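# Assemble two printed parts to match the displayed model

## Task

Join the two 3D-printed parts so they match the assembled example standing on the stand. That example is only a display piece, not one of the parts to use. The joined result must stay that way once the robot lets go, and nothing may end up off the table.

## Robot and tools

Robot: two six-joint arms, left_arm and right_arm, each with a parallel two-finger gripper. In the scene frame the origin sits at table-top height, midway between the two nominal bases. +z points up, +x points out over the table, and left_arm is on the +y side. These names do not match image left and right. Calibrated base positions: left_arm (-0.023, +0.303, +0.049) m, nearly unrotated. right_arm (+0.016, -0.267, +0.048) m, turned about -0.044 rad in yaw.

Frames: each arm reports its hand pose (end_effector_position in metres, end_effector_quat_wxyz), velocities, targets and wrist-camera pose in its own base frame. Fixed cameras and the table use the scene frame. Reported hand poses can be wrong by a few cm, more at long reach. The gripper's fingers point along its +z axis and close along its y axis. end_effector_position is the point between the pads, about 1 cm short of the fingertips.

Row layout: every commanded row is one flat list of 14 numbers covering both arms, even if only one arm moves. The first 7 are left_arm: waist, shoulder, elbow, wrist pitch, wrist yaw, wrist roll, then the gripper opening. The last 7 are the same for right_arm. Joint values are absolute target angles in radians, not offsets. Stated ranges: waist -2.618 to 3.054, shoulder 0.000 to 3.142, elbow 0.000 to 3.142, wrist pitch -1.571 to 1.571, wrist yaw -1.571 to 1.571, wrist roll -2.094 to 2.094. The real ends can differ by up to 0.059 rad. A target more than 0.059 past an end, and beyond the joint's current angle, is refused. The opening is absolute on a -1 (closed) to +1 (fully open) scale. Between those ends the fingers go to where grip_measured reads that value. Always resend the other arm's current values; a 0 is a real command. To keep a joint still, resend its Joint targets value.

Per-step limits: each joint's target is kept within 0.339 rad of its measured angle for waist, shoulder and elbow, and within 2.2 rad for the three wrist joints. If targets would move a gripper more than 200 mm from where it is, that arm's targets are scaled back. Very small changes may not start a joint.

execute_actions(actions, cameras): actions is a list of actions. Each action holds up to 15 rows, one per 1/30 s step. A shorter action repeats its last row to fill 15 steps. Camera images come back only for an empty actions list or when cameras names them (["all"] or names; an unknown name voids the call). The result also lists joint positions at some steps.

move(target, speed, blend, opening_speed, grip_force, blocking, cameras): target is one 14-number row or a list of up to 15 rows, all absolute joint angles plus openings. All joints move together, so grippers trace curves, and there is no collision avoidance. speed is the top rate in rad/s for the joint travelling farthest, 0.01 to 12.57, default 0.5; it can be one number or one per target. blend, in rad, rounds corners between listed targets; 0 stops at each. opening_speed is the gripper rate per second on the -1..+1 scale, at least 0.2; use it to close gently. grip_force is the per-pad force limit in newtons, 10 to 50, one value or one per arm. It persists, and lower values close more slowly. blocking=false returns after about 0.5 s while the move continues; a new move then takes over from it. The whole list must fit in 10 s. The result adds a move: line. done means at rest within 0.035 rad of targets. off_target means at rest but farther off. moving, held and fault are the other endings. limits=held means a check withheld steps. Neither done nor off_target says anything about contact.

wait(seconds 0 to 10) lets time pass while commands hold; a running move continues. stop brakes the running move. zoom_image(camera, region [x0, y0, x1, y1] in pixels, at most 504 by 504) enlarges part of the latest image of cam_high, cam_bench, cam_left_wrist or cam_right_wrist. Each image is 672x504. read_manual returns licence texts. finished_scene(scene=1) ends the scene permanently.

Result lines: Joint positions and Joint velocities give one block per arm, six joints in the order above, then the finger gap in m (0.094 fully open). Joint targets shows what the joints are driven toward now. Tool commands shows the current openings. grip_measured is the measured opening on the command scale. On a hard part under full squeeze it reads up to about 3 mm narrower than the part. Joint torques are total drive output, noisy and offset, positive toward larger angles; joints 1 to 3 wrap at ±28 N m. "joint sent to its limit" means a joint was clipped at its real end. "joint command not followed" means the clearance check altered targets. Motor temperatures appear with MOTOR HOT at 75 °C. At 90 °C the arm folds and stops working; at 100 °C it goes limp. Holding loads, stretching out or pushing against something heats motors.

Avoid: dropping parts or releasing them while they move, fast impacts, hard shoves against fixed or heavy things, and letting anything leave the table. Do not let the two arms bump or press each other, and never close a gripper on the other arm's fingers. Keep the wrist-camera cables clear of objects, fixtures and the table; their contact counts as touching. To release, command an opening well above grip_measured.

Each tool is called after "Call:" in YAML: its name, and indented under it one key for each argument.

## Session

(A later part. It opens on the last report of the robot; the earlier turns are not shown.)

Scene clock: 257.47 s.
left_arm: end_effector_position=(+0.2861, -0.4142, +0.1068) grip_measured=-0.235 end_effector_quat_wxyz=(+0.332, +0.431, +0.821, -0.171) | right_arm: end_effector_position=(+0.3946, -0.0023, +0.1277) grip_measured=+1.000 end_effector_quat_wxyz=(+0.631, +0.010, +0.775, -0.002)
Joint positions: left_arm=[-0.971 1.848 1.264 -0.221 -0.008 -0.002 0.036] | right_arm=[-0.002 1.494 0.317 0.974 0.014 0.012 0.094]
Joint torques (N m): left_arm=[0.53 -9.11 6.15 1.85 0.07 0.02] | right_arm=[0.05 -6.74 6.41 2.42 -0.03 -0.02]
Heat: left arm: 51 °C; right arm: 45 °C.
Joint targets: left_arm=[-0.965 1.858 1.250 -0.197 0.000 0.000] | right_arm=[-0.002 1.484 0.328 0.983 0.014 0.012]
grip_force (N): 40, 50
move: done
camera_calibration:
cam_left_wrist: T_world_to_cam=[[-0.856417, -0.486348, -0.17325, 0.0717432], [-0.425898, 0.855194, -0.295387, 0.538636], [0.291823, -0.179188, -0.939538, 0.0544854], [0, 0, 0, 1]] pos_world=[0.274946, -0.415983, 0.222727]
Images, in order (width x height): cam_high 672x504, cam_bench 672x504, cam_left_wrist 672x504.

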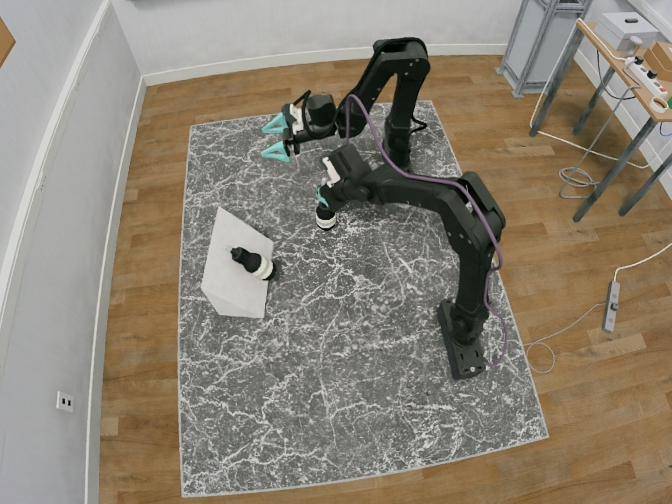

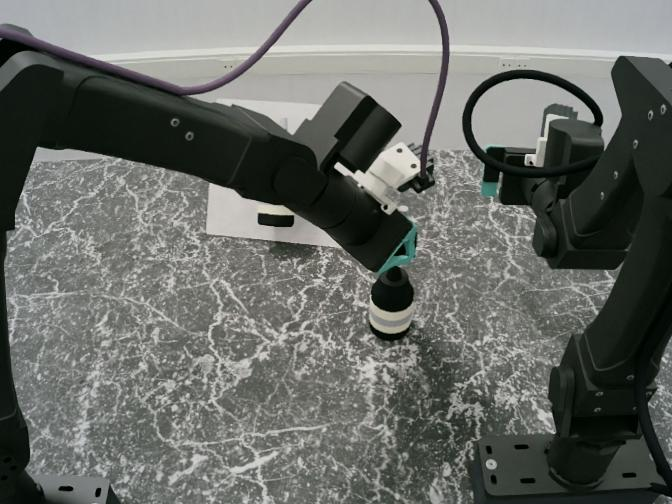

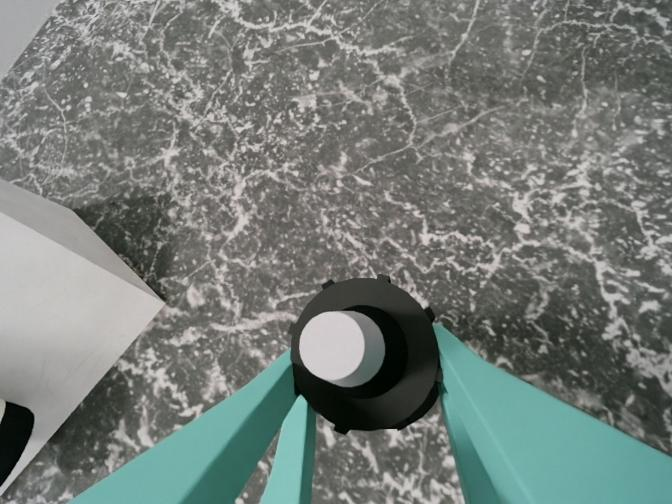

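Call:
move:
  target:
    - [-0.965, 1.80, 1.34, -0.32, 0, 0, -0.4, -0.7, 1.484, 0.328, 0.983, 0.014, 0.012, 1]
    - [-1.10, 1.80, 1.34, -0.32, 0, 0, -0.4, -0.7, 1.484, 0.328, 0.983, 0.014, 0.012, 1]
  speed: 0.5
  cameras: ["cam_high","cam_bench","cam_left_wrist"]

Call:
zoom_image:
  camera: "cam_left_wrist"
  region: [100, 220, 320, 440]

Scene clock: 319.77 s.
left_arm: end_effector_position=(+0.2254, -0.4453, +0.1182) grip_measured=-0.235 end_effector_quat_wxyz=(+0.308, +0.488, +0.794, -0.189) | right_arm: end_effector_position=(+0.3014, -0.2547, +0.1277) grip_measured=+1.000 end_effector_quat_wxyz=(+0.593, +0.274, +0.726, -0.218)
Joint positions: left_arm=[-1.105 1.832 1.309 -0.309 -0.002 -0.002 0.036] | right_arm=[-0.697 1.494 0.317 0.974 0.015 0.012 0.094]
Joint torques (N m): left_arm=[0.44 -12.19 9.61 1.5 0.02 0.02] | right_arm=[-0.24 -6.68 6.39 2.42 -0.05 -0.02]
Motor temperatures (°C): left_arm=[30 42 46 49 30 27 29] | right_arm=[29 36 37 46 30 28 32]
Heat: left arm: 49 °C; right arm: 46 °C.
Joint targets: left_arm=[-1.100 1.800 1.340 -0.320 0.000 0.000] | right_arm=[-0.700 1.484 0.328 0.983 0.014 0.012]
grip_force (N): 40, 50
move: done
camera_calibration:
cam_left_wrist: T_world_to_cam=[[-0.917746, -0.360389, -0.166917, 0.0758106], [-0.308846, 0.911812, -0.27058, 0.538603], [0.249711, -0.196772, -0.948117, 0.0799957], [0, 0, 0, 1]] pos_world=[0.215945, -0.448042, 0.234234]
Images, in order (width x height): cam_high 672x504, cam_bench 672x504, cam_left_wrist 672x504.

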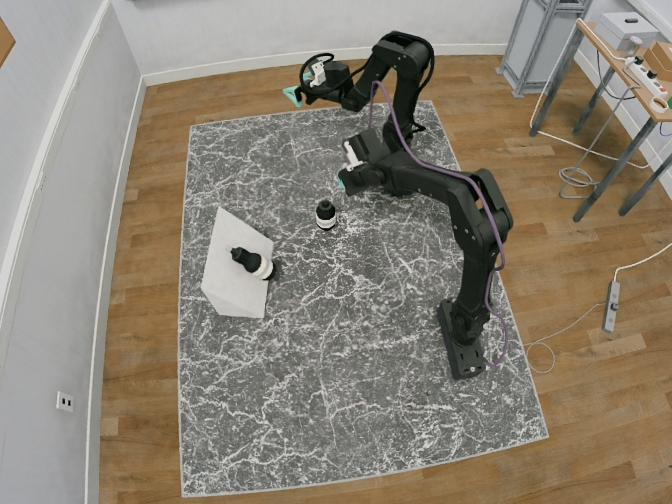

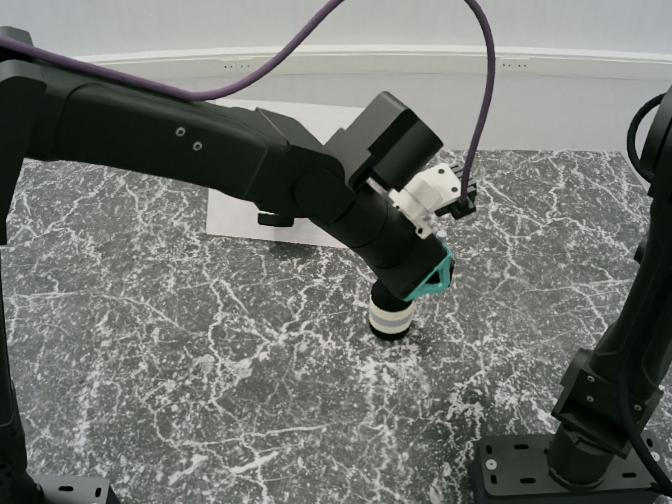

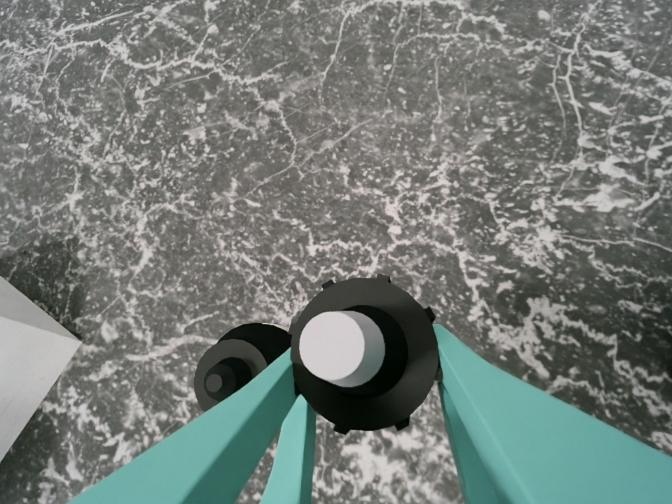

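Scaled by 2.291 from the camera's 672x504 image, which has a finer 960x720 frame.

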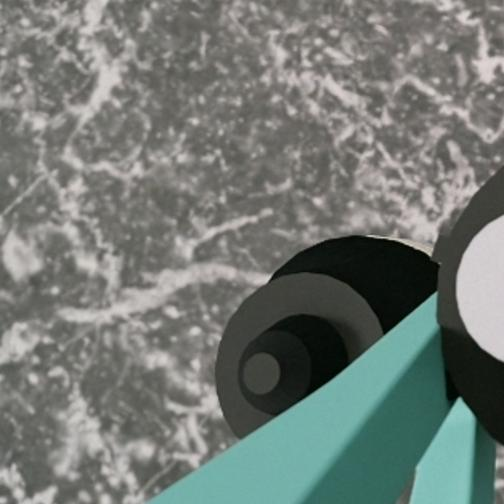

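Call:
move:
  target:
    - [-0.963, 1.80, 1.34, -0.32, 0, 0, -0.4, -0.7, 1.484, 0.328, 0.983, 0.014, 0.012, 1]
    - [-0.963, 1.858, 1.250, -0.197, 0, 0, -0.4, -0.7, 1.484, 0.328, 0.983, 0.014, 0.012, 1]
    - [-0.963, 1.865, 1.223, -0.168, 0, 0, -0.4, -0.7, 1.484, 0.328, 0.983, 0.014, 0.012, 1]
  speed: [0.4, 0.3, 0.08]
  cameras: ["cam_high","cam_bench","cam_left_wrist"]

Call:
zoom_image:
  camera: "cam_bench"
  region: [340, 180, 460, 350]

Call:
zoom_image:
  camera: "cam_high"
  region: [280, 150, 380, 250]

Call:
zoom_image:
  camera: "cam_left_wrist"
  region: [260, 240, 480, 460]

Scene clock: 341.67 s.
left_arm: end_effector_position=(+0.2896, -0.4093, +0.1006) grip_measured=-0.235 end_effector_quat_wxyz=(+0.333, +0.426, +0.823, -0.172) | right_arm: end_effector_position=(+0.3014, -0.2547, +0.1277) grip_measured=+1.000 end_effector_quat_wxyz=(+0.593, +0.274, +0.726, -0.218)
Joint positions: left_arm=[-0.958 1.848 1.237 -0.192 -0.002 -0.002 0.036] | right_arm=[-0.697 1.494 0.317 0.974 0.015 0.012 0.094]
Joint torques (N m): left_arm=[-0.42 -8.61 6.11 1.83 0.02 0.02] | right_arm=[-0.32 -6.68 6.39 2.42 -0.06 -0.02]
Heat: left arm: 49 °C; right arm: 46 °C.
Joint targets: left_arm=[-0.963 1.865 1.223 -0.168 0.000 0.000] | right_arm=[-0.700 1.484 0.328 0.983 0.014 0.012]
grip_force (N): 40, 50
move: done
camera_calibration:
cam_left_wrist: T_world_to_cam=[[-0.85224, -0.495004, -0.169287, 0.0709201], [-0.434664, 0.850067, -0.297411, 0.534659], [0.291124, -0.179882, -0.939622, 0.0484281], [0, 0, 0, 1]] pos_world=[0.27874, -0.410679, 0.216523]
Images, in order (width x height): cam_high 672x504, cam_bench 672x504, cam_left_wrist 672x504.

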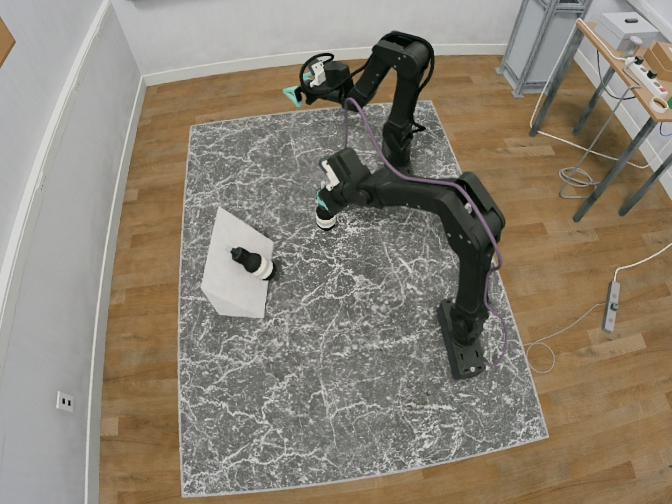

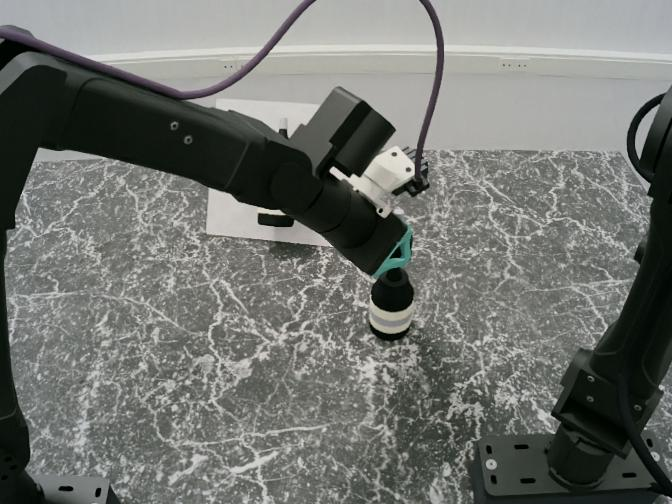

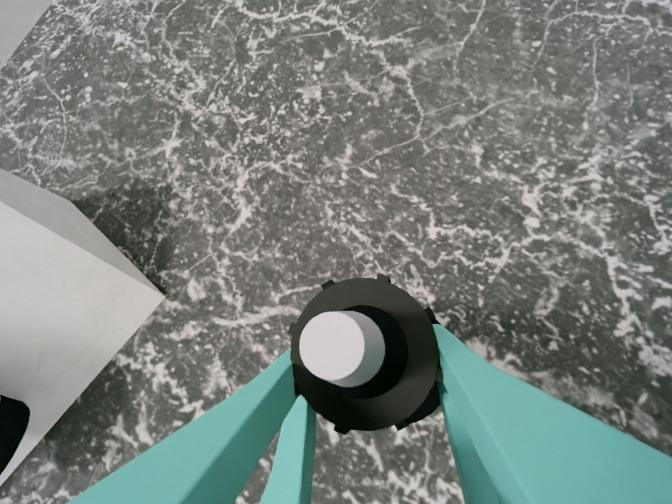

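Scaled by 2.965 from the camera's 672x504 image, which has a finer 960x720 frame.

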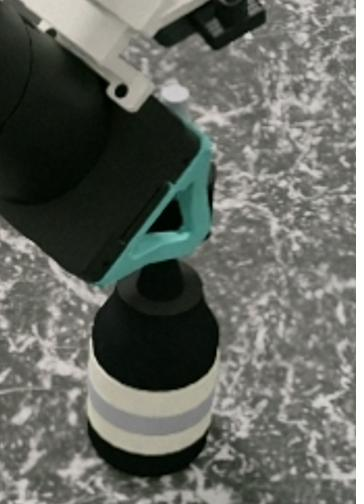

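Scaled by 5.040 from the camera's 672x504 image, which has a finer 960x720 frame.

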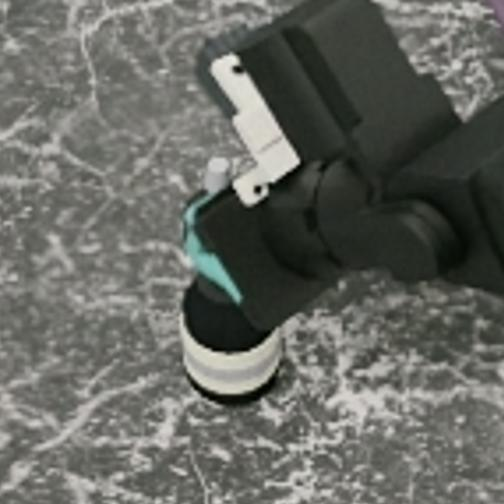

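Scaled by 2.291 from the camera's 672x504 image, which has a finer 960x720 frame.

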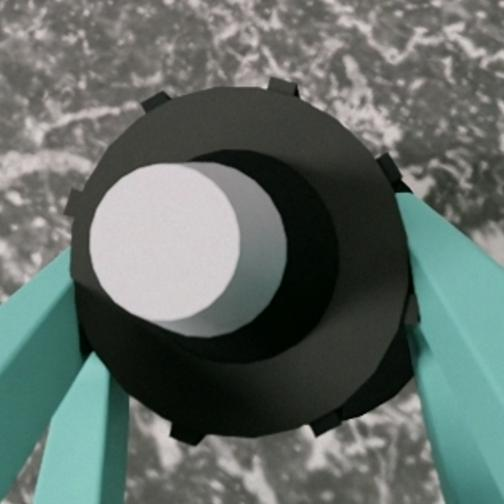

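Call:
move:
  target:
    - [-0.969, 1.865, 1.223, -0.168, 0, 0, -0.4, -0.7, 1.484, 0.328, 0.983, 0.014, 0.012, 1]
    - [-0.969, 1.875, 1.212, -0.155, 0, 0, -0.4, -0.7, 1.484, 0.328, 0.983, 0.014, 0.012, 1]
  speed: 0.08
  cameras: ["cam_high","cam_bench","cam_left_wrist"]

Call:
zoom_image:
  camera: "cam_bench"
  region: [340, 180, 460, 350]

Call:
zoom_image:
  camera: "cam_high"
  region: [280, 150, 380, 250]

Call:
zoom_image:
  camera: "cam_left_wrist"
  region: [260, 240, 480, 460]

Scene clock: 366.40 s.
left_arm: end_effector_position=(+0.2875, -0.4090, +0.0908) grip_measured=-0.235 end_effector_quat_wxyz=(+0.327, +0.429, +0.825, -0.169) | right_arm: end_effector_position=(+0.3014, -0.2547, +0.1277) grip_measured=+1.000 end_effector_quat_wxyz=(+0.593, +0.274, +0.726, -0.218)
Joint positions: left_arm=[-0.961 1.863 1.225 -0.179 -0.002 -0.002 0.036] | right_arm=[-0.697 1.494 0.317 0.974 0.015 0.012 0.094]
Joint torques (N m): left_arm=[-0.66 -8.98 6.12 1.86 0.01 0.02] | right_arm=[-0.25 -6.69 6.42 2.44 -0.05 -0.04]
Heat: left arm: 51 °C; right arm: 46 °C.
Joint targets: left_arm=[-0.969 1.875 1.212 -0.155 0.000 0.000] | right_arm=[-0.700 1.484 0.328 0.983 0.014 0.012]
grip_force (N): 40, 50
move: done
camera_calibration:
cam_left_wrist: T_world_to_cam=[[-0.855103, -0.490431, -0.168155, 0.0702915], [-0.434394, 0.854777, -0.284003, 0.531244], [0.283019, -0.169807, -0.943963, 0.0467539], [0, 0, 0, 1]] pos_world=[0.277644, -0.411683, 0.206829]
Images, in order (width x height): cam_high 672x504, cam_bench 672x504, cam_left_wrist 672x504.

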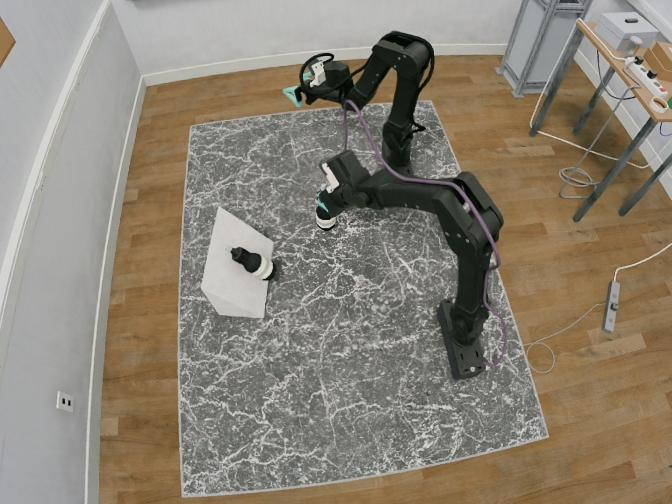

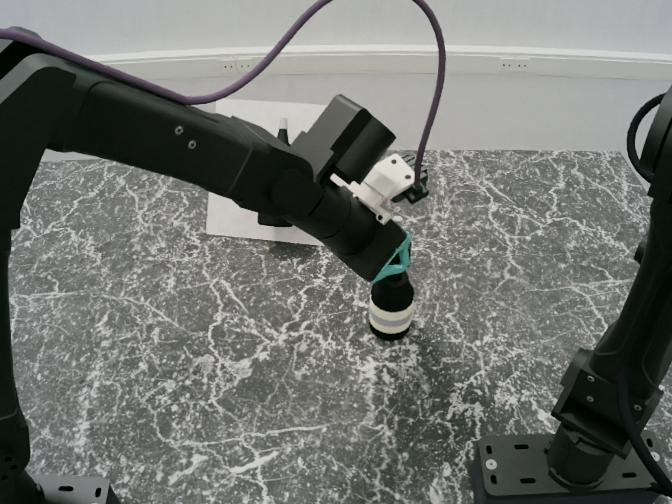

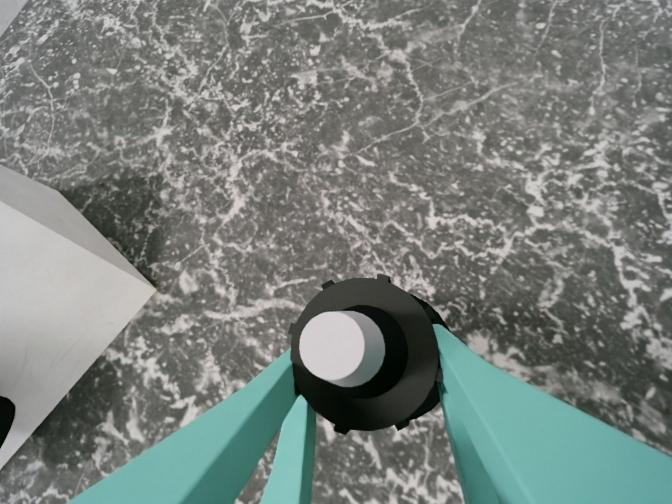

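Scaled by 2.965 from the camera's 672x504 image, which has a finer 960x720 frame.

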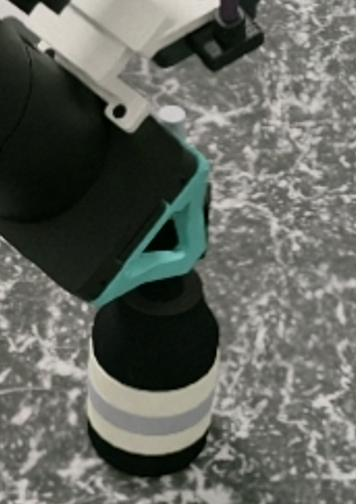

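Scaled by 5.040 from the camera's 672x504 image, which has a finer 960x720 frame.

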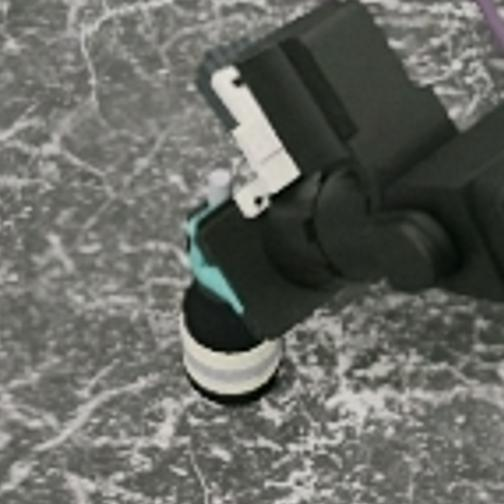

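Scaled by 2.291 from the camera's 672x504 image, which has a finer 960x720 frame.

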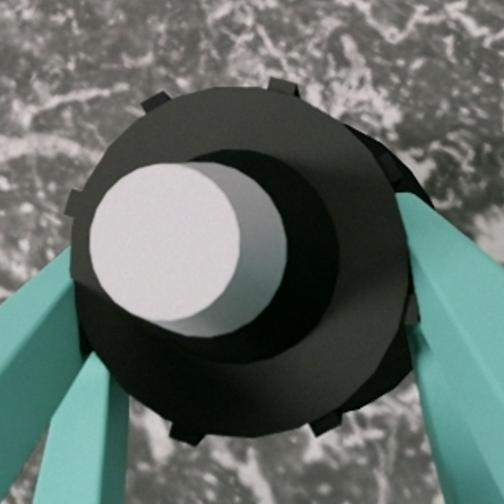

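Call:
move:
  target: [-0.978, 1.875, 1.210, -0.157, 0, 0, -0.4, -0.7, 1.484, 0.328, 0.983, 0.014, 0.012, 1]
  speed: 0.08
  cameras: ["cam_left_wrist"]

Call:
zoom_image:
  camera: "cam_left_wrist"
  region: [260, 240, 480, 460]

Scene clock: 375.77 s.
left_arm: end_effector_position=(+0.2833, -0.4120, +0.0909) grip_measured=-0.235 end_effector_quat_wxyz=(+0.326, +0.433, +0.823, -0.171) | right_arm: end_effector_position=(+0.3014, -0.2547, +0.1277) grip_measured=+1.000 end_effector_quat_wxyz=(+0.593, +0.274, +0.726, -0.218)
Joint positions: left_arm=[-0.971 1.863 1.225 -0.179 -0.002 -0.002 0.036] | right_arm=[-0.697 1.494 0.317 0.974 0.015 0.012 0.094]
Joint torques (N m): left_arm=[-0.54 -8.98 5.98 1.82 0.01 0.02] | right_arm=[-0.28 -6.63 6.41 2.42 -0.05 -0.03]
Heat: left arm: 50 °C; right arm: 46 °C.
Joint targets: left_arm=[-0.978 1.875 1.210 -0.157 0.000 0.000] | right_arm=[-0.700 1.484 0.328 0.983 0.014 0.012]
grip_force (N): 40, 50
move: done
camera_calibration:
cam_left_wrist: T_world_to_cam=[[-0.860103, -0.481609, -0.168152, 0.0702375], [-0.425479, 0.859138, -0.284339, 0.53133], [0.281406, -0.173016, -0.943862, 0.0466595], [0, 0, 0, 1]] pos_world=[0.273351, -0.414586, 0.206929]
Images, in order (width x height): cam_left_wrist 672x504.

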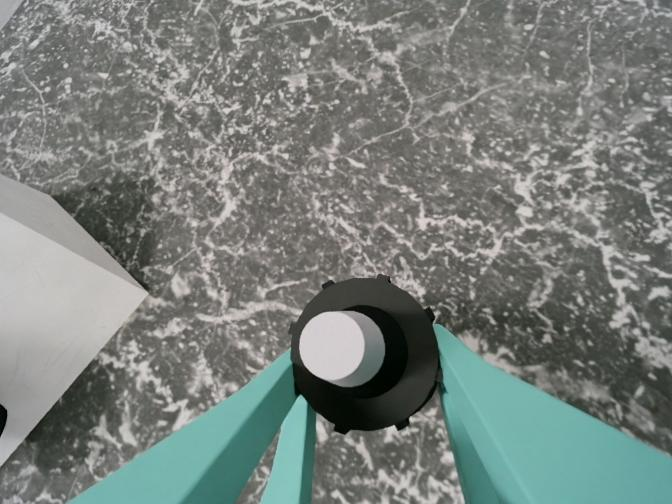

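Scaled by 2.291 from the camera's 672x504 image, which has a finer 960x720 frame.

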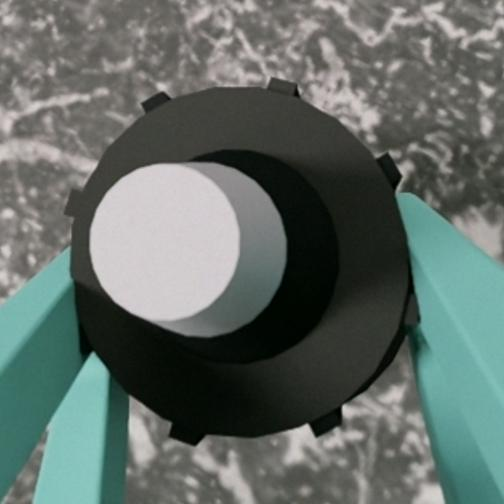

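Call:
move:
  target: [-0.975, 1.883, 1.195, -0.130, 0, 0, -0.4, -0.7, 1.484, 0.328, 0.983, 0.014, 0.012, 1]
  speed: 0.04
  cameras: ["cam_bench","cam_left_wrist"]

Call:
zoom_image:
  camera: "cam_bench"
  region: [340, 180, 460, 350]

Scene clock: 380.93 s.
left_arm: end_effector_position=(+0.2832, -0.4119, +0.0860) grip_measured=-0.235 end_effector_quat_wxyz=(+0.327, +0.433, +0.822, -0.172) | right_arm: end_effector_position=(+0.3014, -0.2547, +0.1277) grip_measured=+1.000 end_effector_quat_wxyz=(+0.593, +0.274, +0.726, -0.218)
Joint positions: left_arm=[-0.971 1.869 1.209 -0.155 -0.002 -0.002 0.036] | right_arm=[-0.697 1.494 0.317 0.974 0.015 0.012 0.094]
Joint torques (N m): left_arm=[-0.29 -8.83 5.97 1.83 0.02 0.02] | right_arm=[-0.18 -6.69 6.41 2.42 -0.05 -0.02]
Heat: left arm: 50 °C; right arm: 46 °C.
Joint targets: left_arm=[-0.975 1.883 1.195 -0.130 0.000 0.000] | right_arm=[-0.700 1.484 0.328 0.983 0.014 0.012]
grip_force (N): 40, 50
move: done
camera_calibration:
cam_left_wrist: T_world_to_cam=[[-0.859805, -0.48206, -0.168385, 0.0692124], [-0.425009, 0.858395, -0.287273, 0.529663], [0.283024, -0.175433, -0.942932, 0.0405281], [0, 0, 0, 1]] pos_world=[0.273151, -0.414186, 0.202027]
Images, in order (width x height): cam_bench 672x504, cam_left_wrist 672x504.

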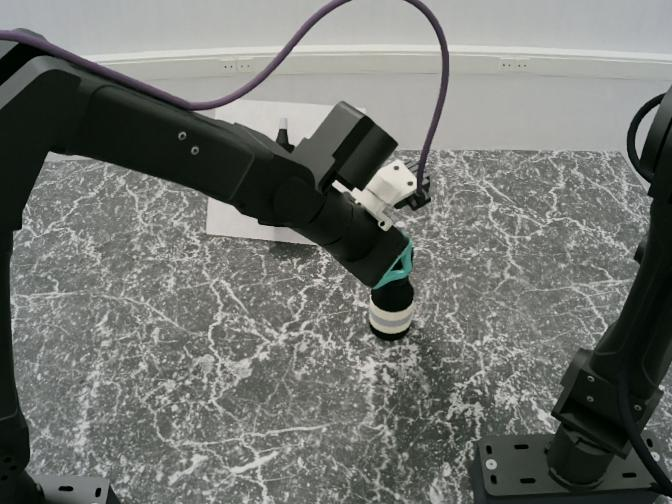

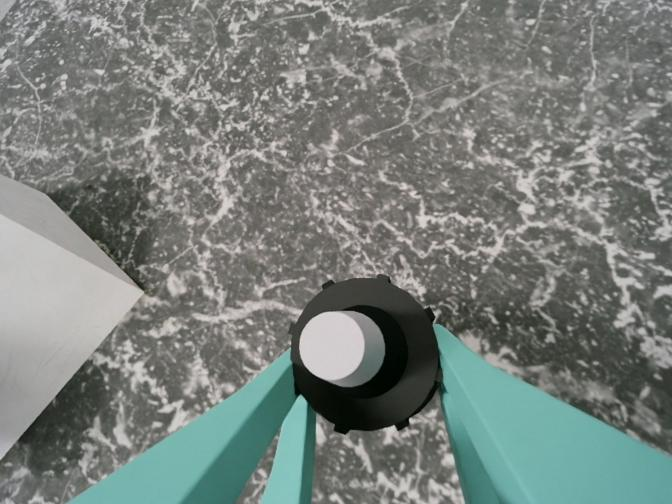

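Scaled by 2.965 from the camera's 672x504 image, which has a finer 960x720 frame.

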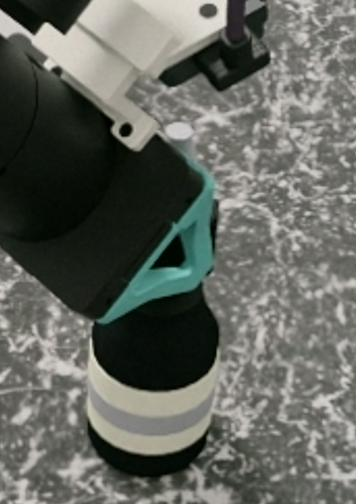

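Call:
move:
  target: [-0.966, 1.890, 1.169, -0.093, 0, 0, -0.4, -0.7, 1.484, 0.328, 0.983, 0.014, 0.012, 1]
  speed: 0.04
  cameras: ["cam_bench","cam_left_wrist"]

Call:
zoom_image:
  camera: "cam_bench"
  region: [340, 180, 460, 350]

Call:
zoom_image:
  camera: "cam_left_wrist"
  region: [260, 240, 480, 460]

Scene clock: 389.60 s.
left_arm: end_effector_position=(+0.2826, -0.4110, +0.0788) grip_measured=-0.235 end_effector_quat_wxyz=(+0.329, +0.432, +0.822, -0.173) | right_arm: end_effector_position=(+0.3014, -0.2547, +0.1277) grip_measured=+1.000 end_effector_quat_wxyz=(+0.593, +0.274, +0.726, -0.218)
Joint positions: left_arm=[-0.971 1.875 1.183 -0.118 -0.002 -0.002 0.036] | right_arm=[-0.697 1.494 0.317 0.974 0.015 0.012 0.094]
Joint torques (N m): left_arm=[0.47 -8.77 5.9 1.88 0.02 0.02] | right_arm=[-0.23 -6.69 6.38 2.43 -0.06 -0.03]
Heat: left arm: 50 °C; right arm: 46 °C.
Joint targets: left_arm=[-0.966 1.890 1.169 -0.093 0.000 0.000] | right_arm=[-0.700 1.484 0.328 0.983 0.014 0.012]
grip_force (N): 40, 50
move: done
camera_calibration:
cam_left_wrist: T_world_to_cam=[[-0.859382, -0.482658, -0.16883, 0.0675774], [-0.424329, 0.857397, -0.291231, 0.526269], [0.28532, -0.178639, -0.941637, 0.0320195], [0, 0, 0, 1]] pos_world=[0.27225, -0.412885, 0.194826]
Images, in order (width x height): cam_bench 672x504, cam_left_wrist 672x504.

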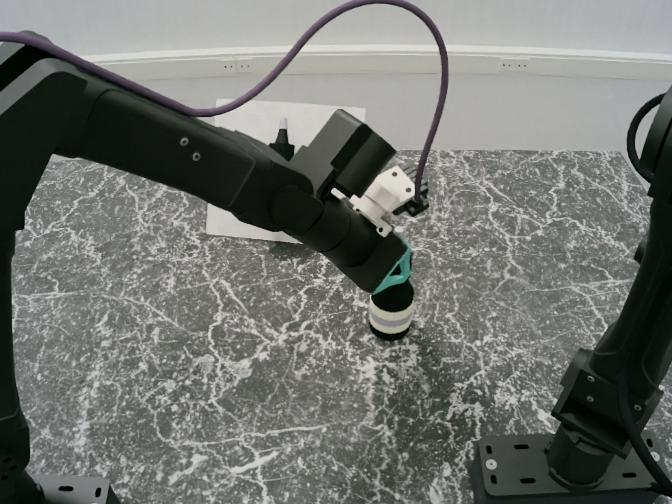

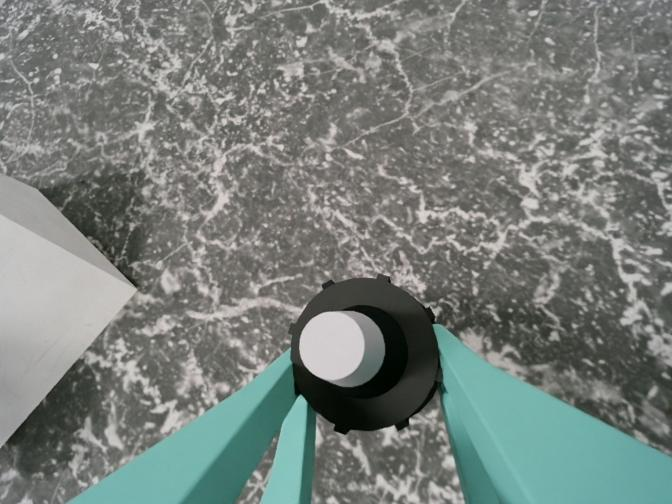

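Scaled by 2.965 from the camera's 672x504 image, which has a finer 960x720 frame.

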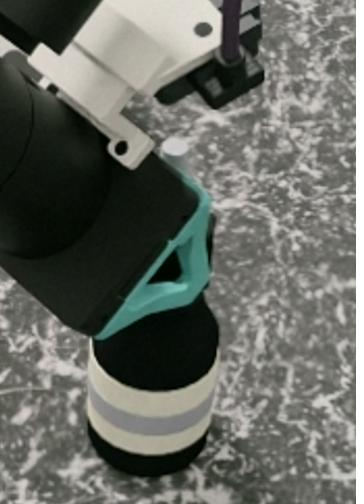

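Scaled by 2.291 from the camera's 672x504 image, which has a finer 960x720 frame.

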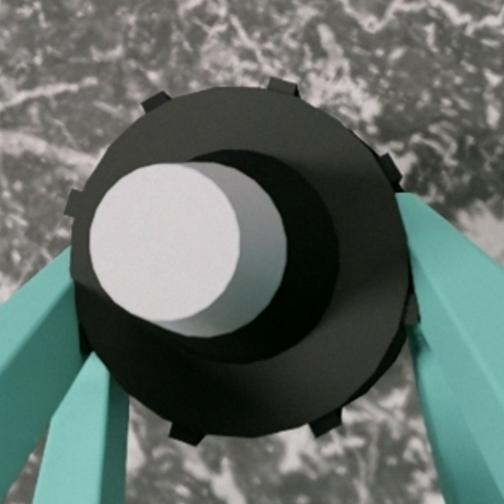

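Call:
move:
  target: [-0.966, 1.901, 1.155, -0.069, 0, 0, -0.4, -0.7, 1.484, 0.328, 0.983, 0.014, 0.012, 1]
  speed: 0.03
  cameras: ["cam_bench","cam_left_wrist"]

Call:
zoom_image:
  camera: "cam_bench"
  region: [340, 180, 460, 350]

Call:
zoom_image:
  camera: "cam_left_wrist"
  region: [260, 240, 480, 460]

Scene clock: 398.77 s.
left_arm: end_effector_position=(+0.2830, -0.4116, +0.0740) grip_measured=-0.235 end_effector_quat_wxyz=(+0.331, +0.432, +0.821, -0.174) | right_arm: end_effector_position=(+0.3014, -0.2547, +0.1277) grip_measured=+1.000 end_effector_quat_wxyz=(+0.593, +0.274, +0.726, -0.218)
Joint positions: left_arm=[-0.971 1.884 1.17 -0.091 -0.002 -0.002 0.036] | right_arm=[-0.697 1.494 0.317 0.974 0.015 0.012 0.094]
Joint torques (N m): left_arm=[0.46 -8.68 5.75 1.84 0.01 0.02] | right_arm=[-0.24 -6.64 6.39 2.42 -0.05 -0.04]
Heat: left arm: 51 °C; right arm: 46 °C.
Joint targets: left_arm=[-0.966 1.901 1.155 -0.069 0.000 0.000] | right_arm=[-0.700 1.484 0.328 0.983 0.014 0.012]
grip_force (N): 40, 50
move: done
camera_calibration:
cam_left_wrist: T_world_to_cam=[[-0.858936, -0.483316, -0.169219, 0.0664679], [-0.423468, 0.8562, -0.295965, 0.525139], [0.28793, -0.182556, -0.94009, 0.0247354], [0, 0, 0, 1]] pos_world=[0.272349, -0.412984, 0.189924]
Images, in order (width x height): cam_bench 672x504, cam_left_wrist 672x504.

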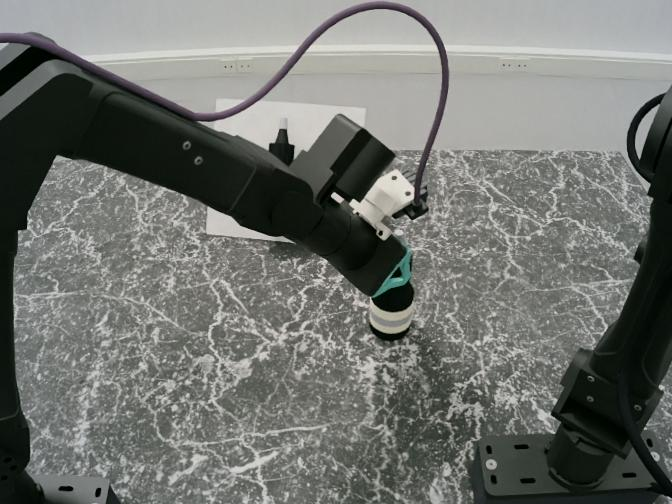

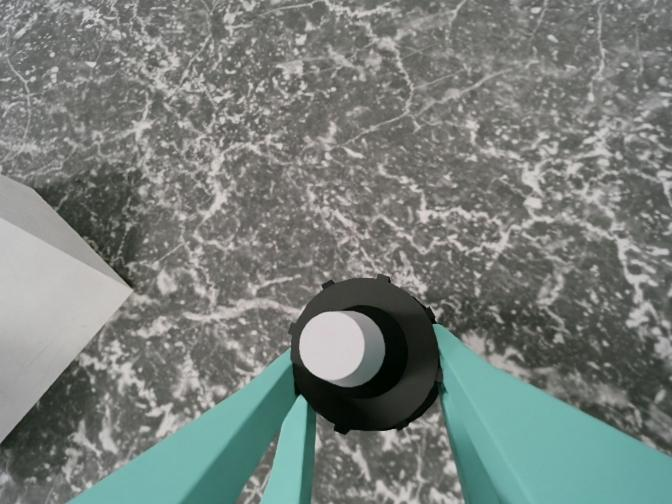

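Scaled by 2.965 from the camera's 672x504 image, which has a finer 960x720 frame.

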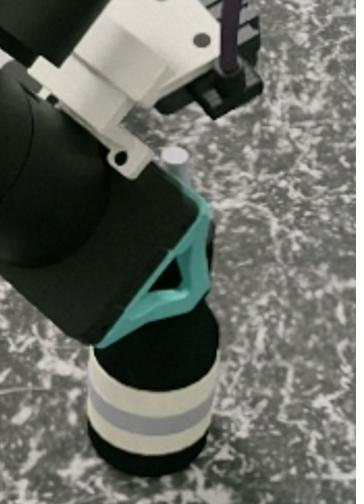

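Scaled by 2.291 from the camera's 672x504 image, which has a finer 960x720 frame.

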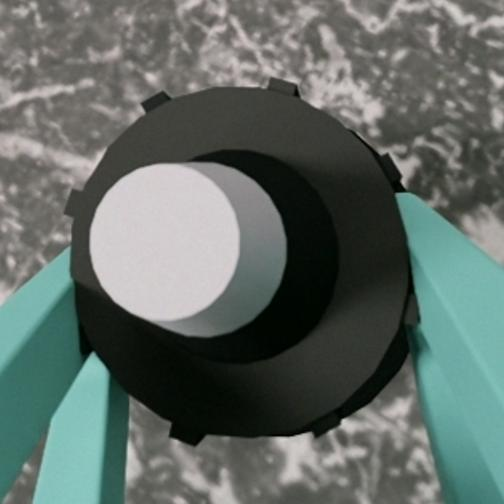

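Call:
move:
  target: [-0.966, 1.908, 1.146, -0.053, 0, 0, -0.4, -0.7, 1.484, 0.328, 0.983, 0.014, 0.012, 1]
  speed: 0.03
  cameras: ["cam_bench","cam_left_wrist"]

Call:
zoom_image:
  camera: "cam_bench"
  region: [340, 180, 460, 350]

Call:
zoom_image:
  camera: "cam_left_wrist"
  region: [260, 240, 480, 460]

Scene clock: 413.93 s.
left_arm: end_effector_position=(+0.2833, -0.4117, +0.0704) grip_measured=-0.235 end_effector_quat_wxyz=(+0.332, +0.432, +0.821, -0.174) | right_arm: end_effector_position=(+0.3014, -0.2547, +0.1277) grip_measured=+1.000 end_effector_quat_wxyz=(+0.593, +0.274, +0.726, -0.218)
Joint positions: left_arm=[-0.971 1.891 1.162 -0.074 -0.003 -0.002 0.036] | right_arm=[-0.697 1.494 0.317 0.974 0.015 0.012 0.094]
Joint torques (N m): left_arm=[0.47 -8.66 5.71 1.82 0.02 0.02] | right_arm=[-0.25 -6.68 6.37 2.44 -0.06 -0.03]
Heat: left arm: 51 °C; right arm: 46 °C.
Joint targets: left_arm=[-0.966 1.908 1.146 -0.053 0.000 0.000] | right_arm=[-0.700 1.484 0.328 0.983 0.014 0.012]
grip_force (N): 40, 50
move: done
camera_calibration:
cam_left_wrist: T_world_to_cam=[[-0.858414, -0.484003, -0.1699, 0.065559], [-0.423499, 0.855595, -0.297667, 0.524148], [0.289437, -0.183569, -0.93943, 0.020399], [0, 0, 0, 1]] pos_world=[0.272349, -0.412983, 0.186324]
Images, in order (width x height): cam_bench 672x504, cam_left_wrist 672x504.

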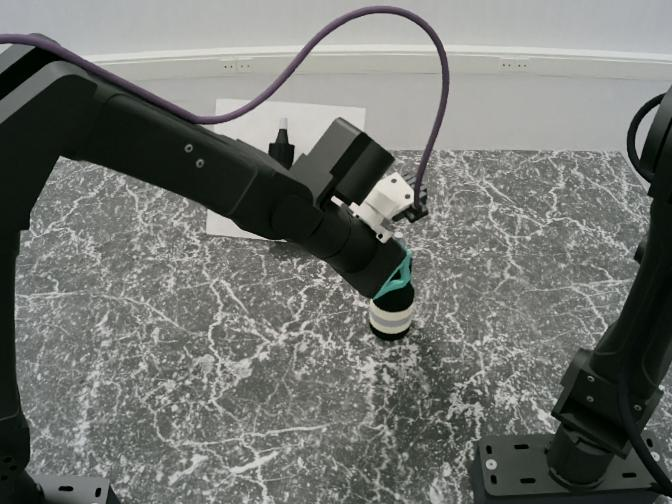

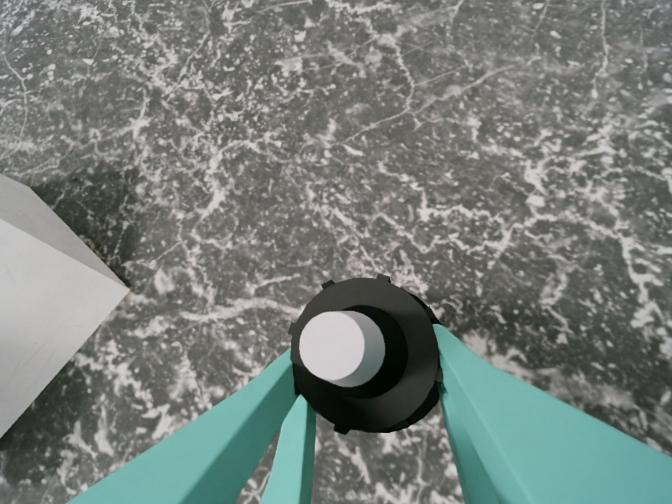

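Scaled by 2.965 from the camera's 672x504 image, which has a finer 960x720 frame.

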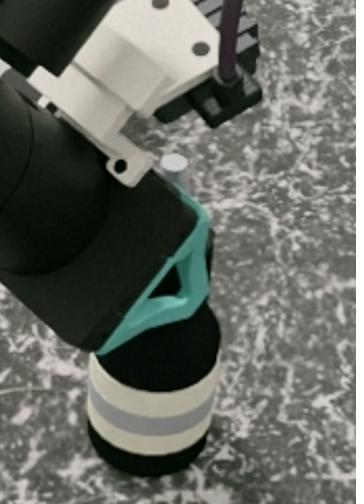

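Scaled by 2.291 from the camera's 672x504 image, which has a finer 960x720 frame.

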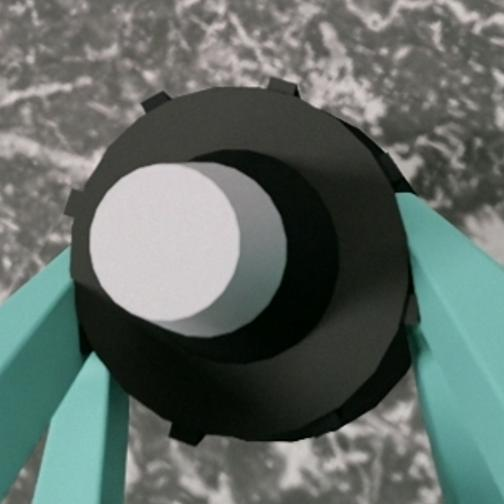

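Call:
move:
  target: [-0.966, 1.915, 1.1375, -0.038, 0, 0, -0.4, -0.7, 1.484, 0.328, 0.983, 0.014, 0.012, 1]
  speed: 0.03
  cameras: ["cam_high","cam_bench","cam_left_wrist"]

Call:
zoom_image:
  camera: "cam_bench"
  region: [340, 180, 460, 350]

Call:
zoom_image:
  camera: "cam_left_wrist"
  region: [260, 240, 480, 460]

Call:
zoom_image:
  camera: "cam_high"
  region: [280, 150, 380, 250]

Scene clock: 420.47 s.
left_arm: end_effector_position=(+0.2847, -0.4115, +0.0690) grip_measured=-0.235 end_effector_quat_wxyz=(+0.335, +0.430, +0.820, -0.174) | right_arm: end_effector_position=(+0.3014, -0.2547, +0.1277) grip_measured=+1.000 end_effector_quat_wxyz=(+0.593, +0.274, +0.726, -0.218)
Joint positions: left_arm=[-0.969 1.894 1.155 -0.058 -0.005 -0.002 0.036] | right_arm=[-0.697 1.494 0.317 0.974 0.015 0.012 0.094]
Joint torques (N m): left_arm=[0.28 -8.39 5.59 1.83 0.04 0.02] | right_arm=[-0.27 -6.71 6.38 2.42 -0.05 -0.03]
Heat: left arm: 51 °C; right arm: 46 °C.
Joint targets: left_arm=[-0.966 1.915 1.138 -0.038 0.000 0.000] | right_arm=[-0.700 1.484 0.328 0.983 0.014 0.012]
grip_force (N): 40, 50
move: done
camera_calibration:
cam_left_wrist: T_world_to_cam=[[-0.856209, -0.487313, -0.171556, 0.064721], [-0.424722, 0.853009, -0.303294, 0.523904], [0.294138, -0.186819, -0.937327, 0.0159194], [0, 0, 0, 1]] pos_world=[0.273246, -0.412381, 0.184922]
Images, in order (width x height): cam_high 672x504, cam_bench 672x504, cam_left_wrist 672x504.

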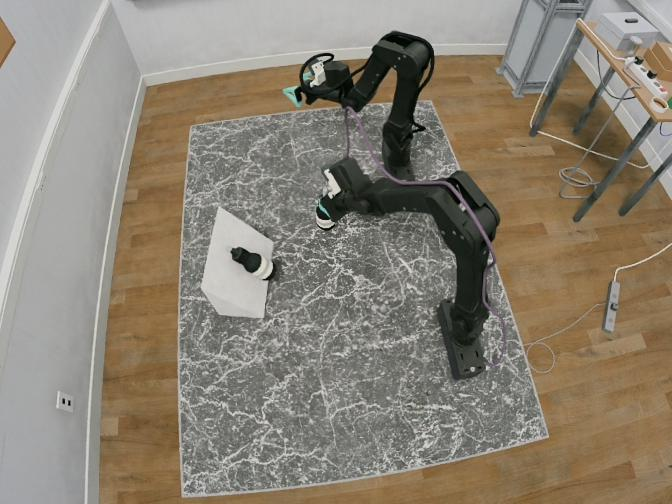

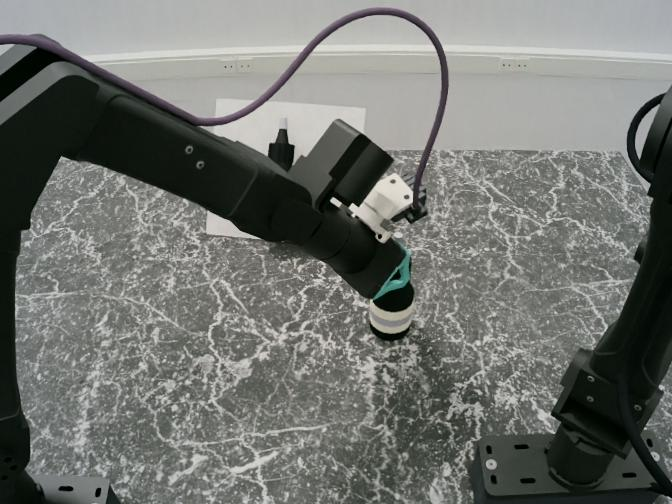

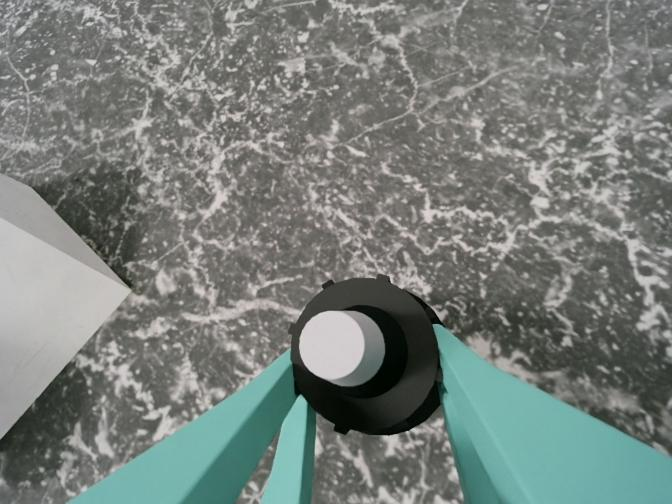

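Scaled by 2.965 from the camera's 672x504 image, which has a finer 960x720 frame.

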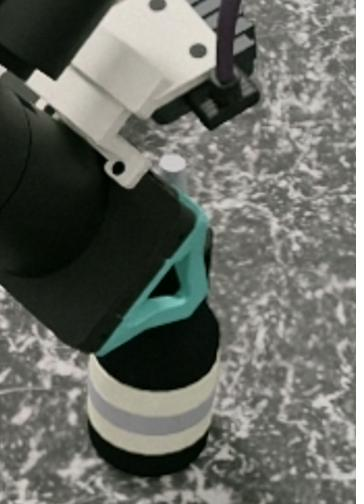

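Scaled by 2.291 from the camera's 672x504 image, which has a finer 960x720 frame.

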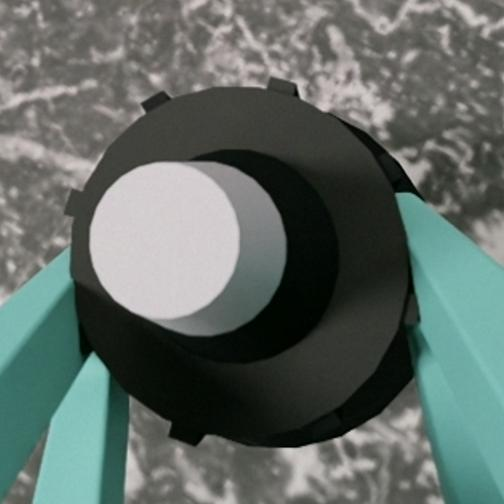

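Scaled by 5.040 from the camera's 672x504 image, which has a finer 960x720 frame.

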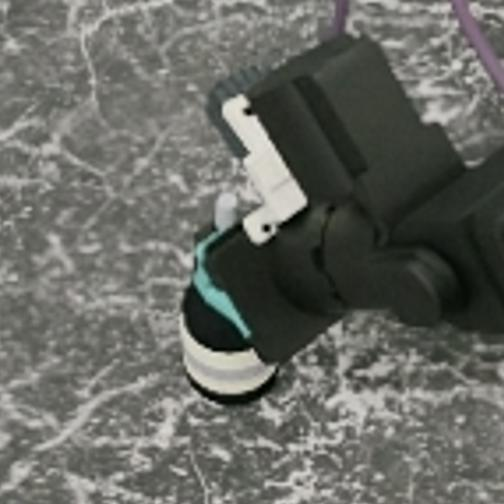

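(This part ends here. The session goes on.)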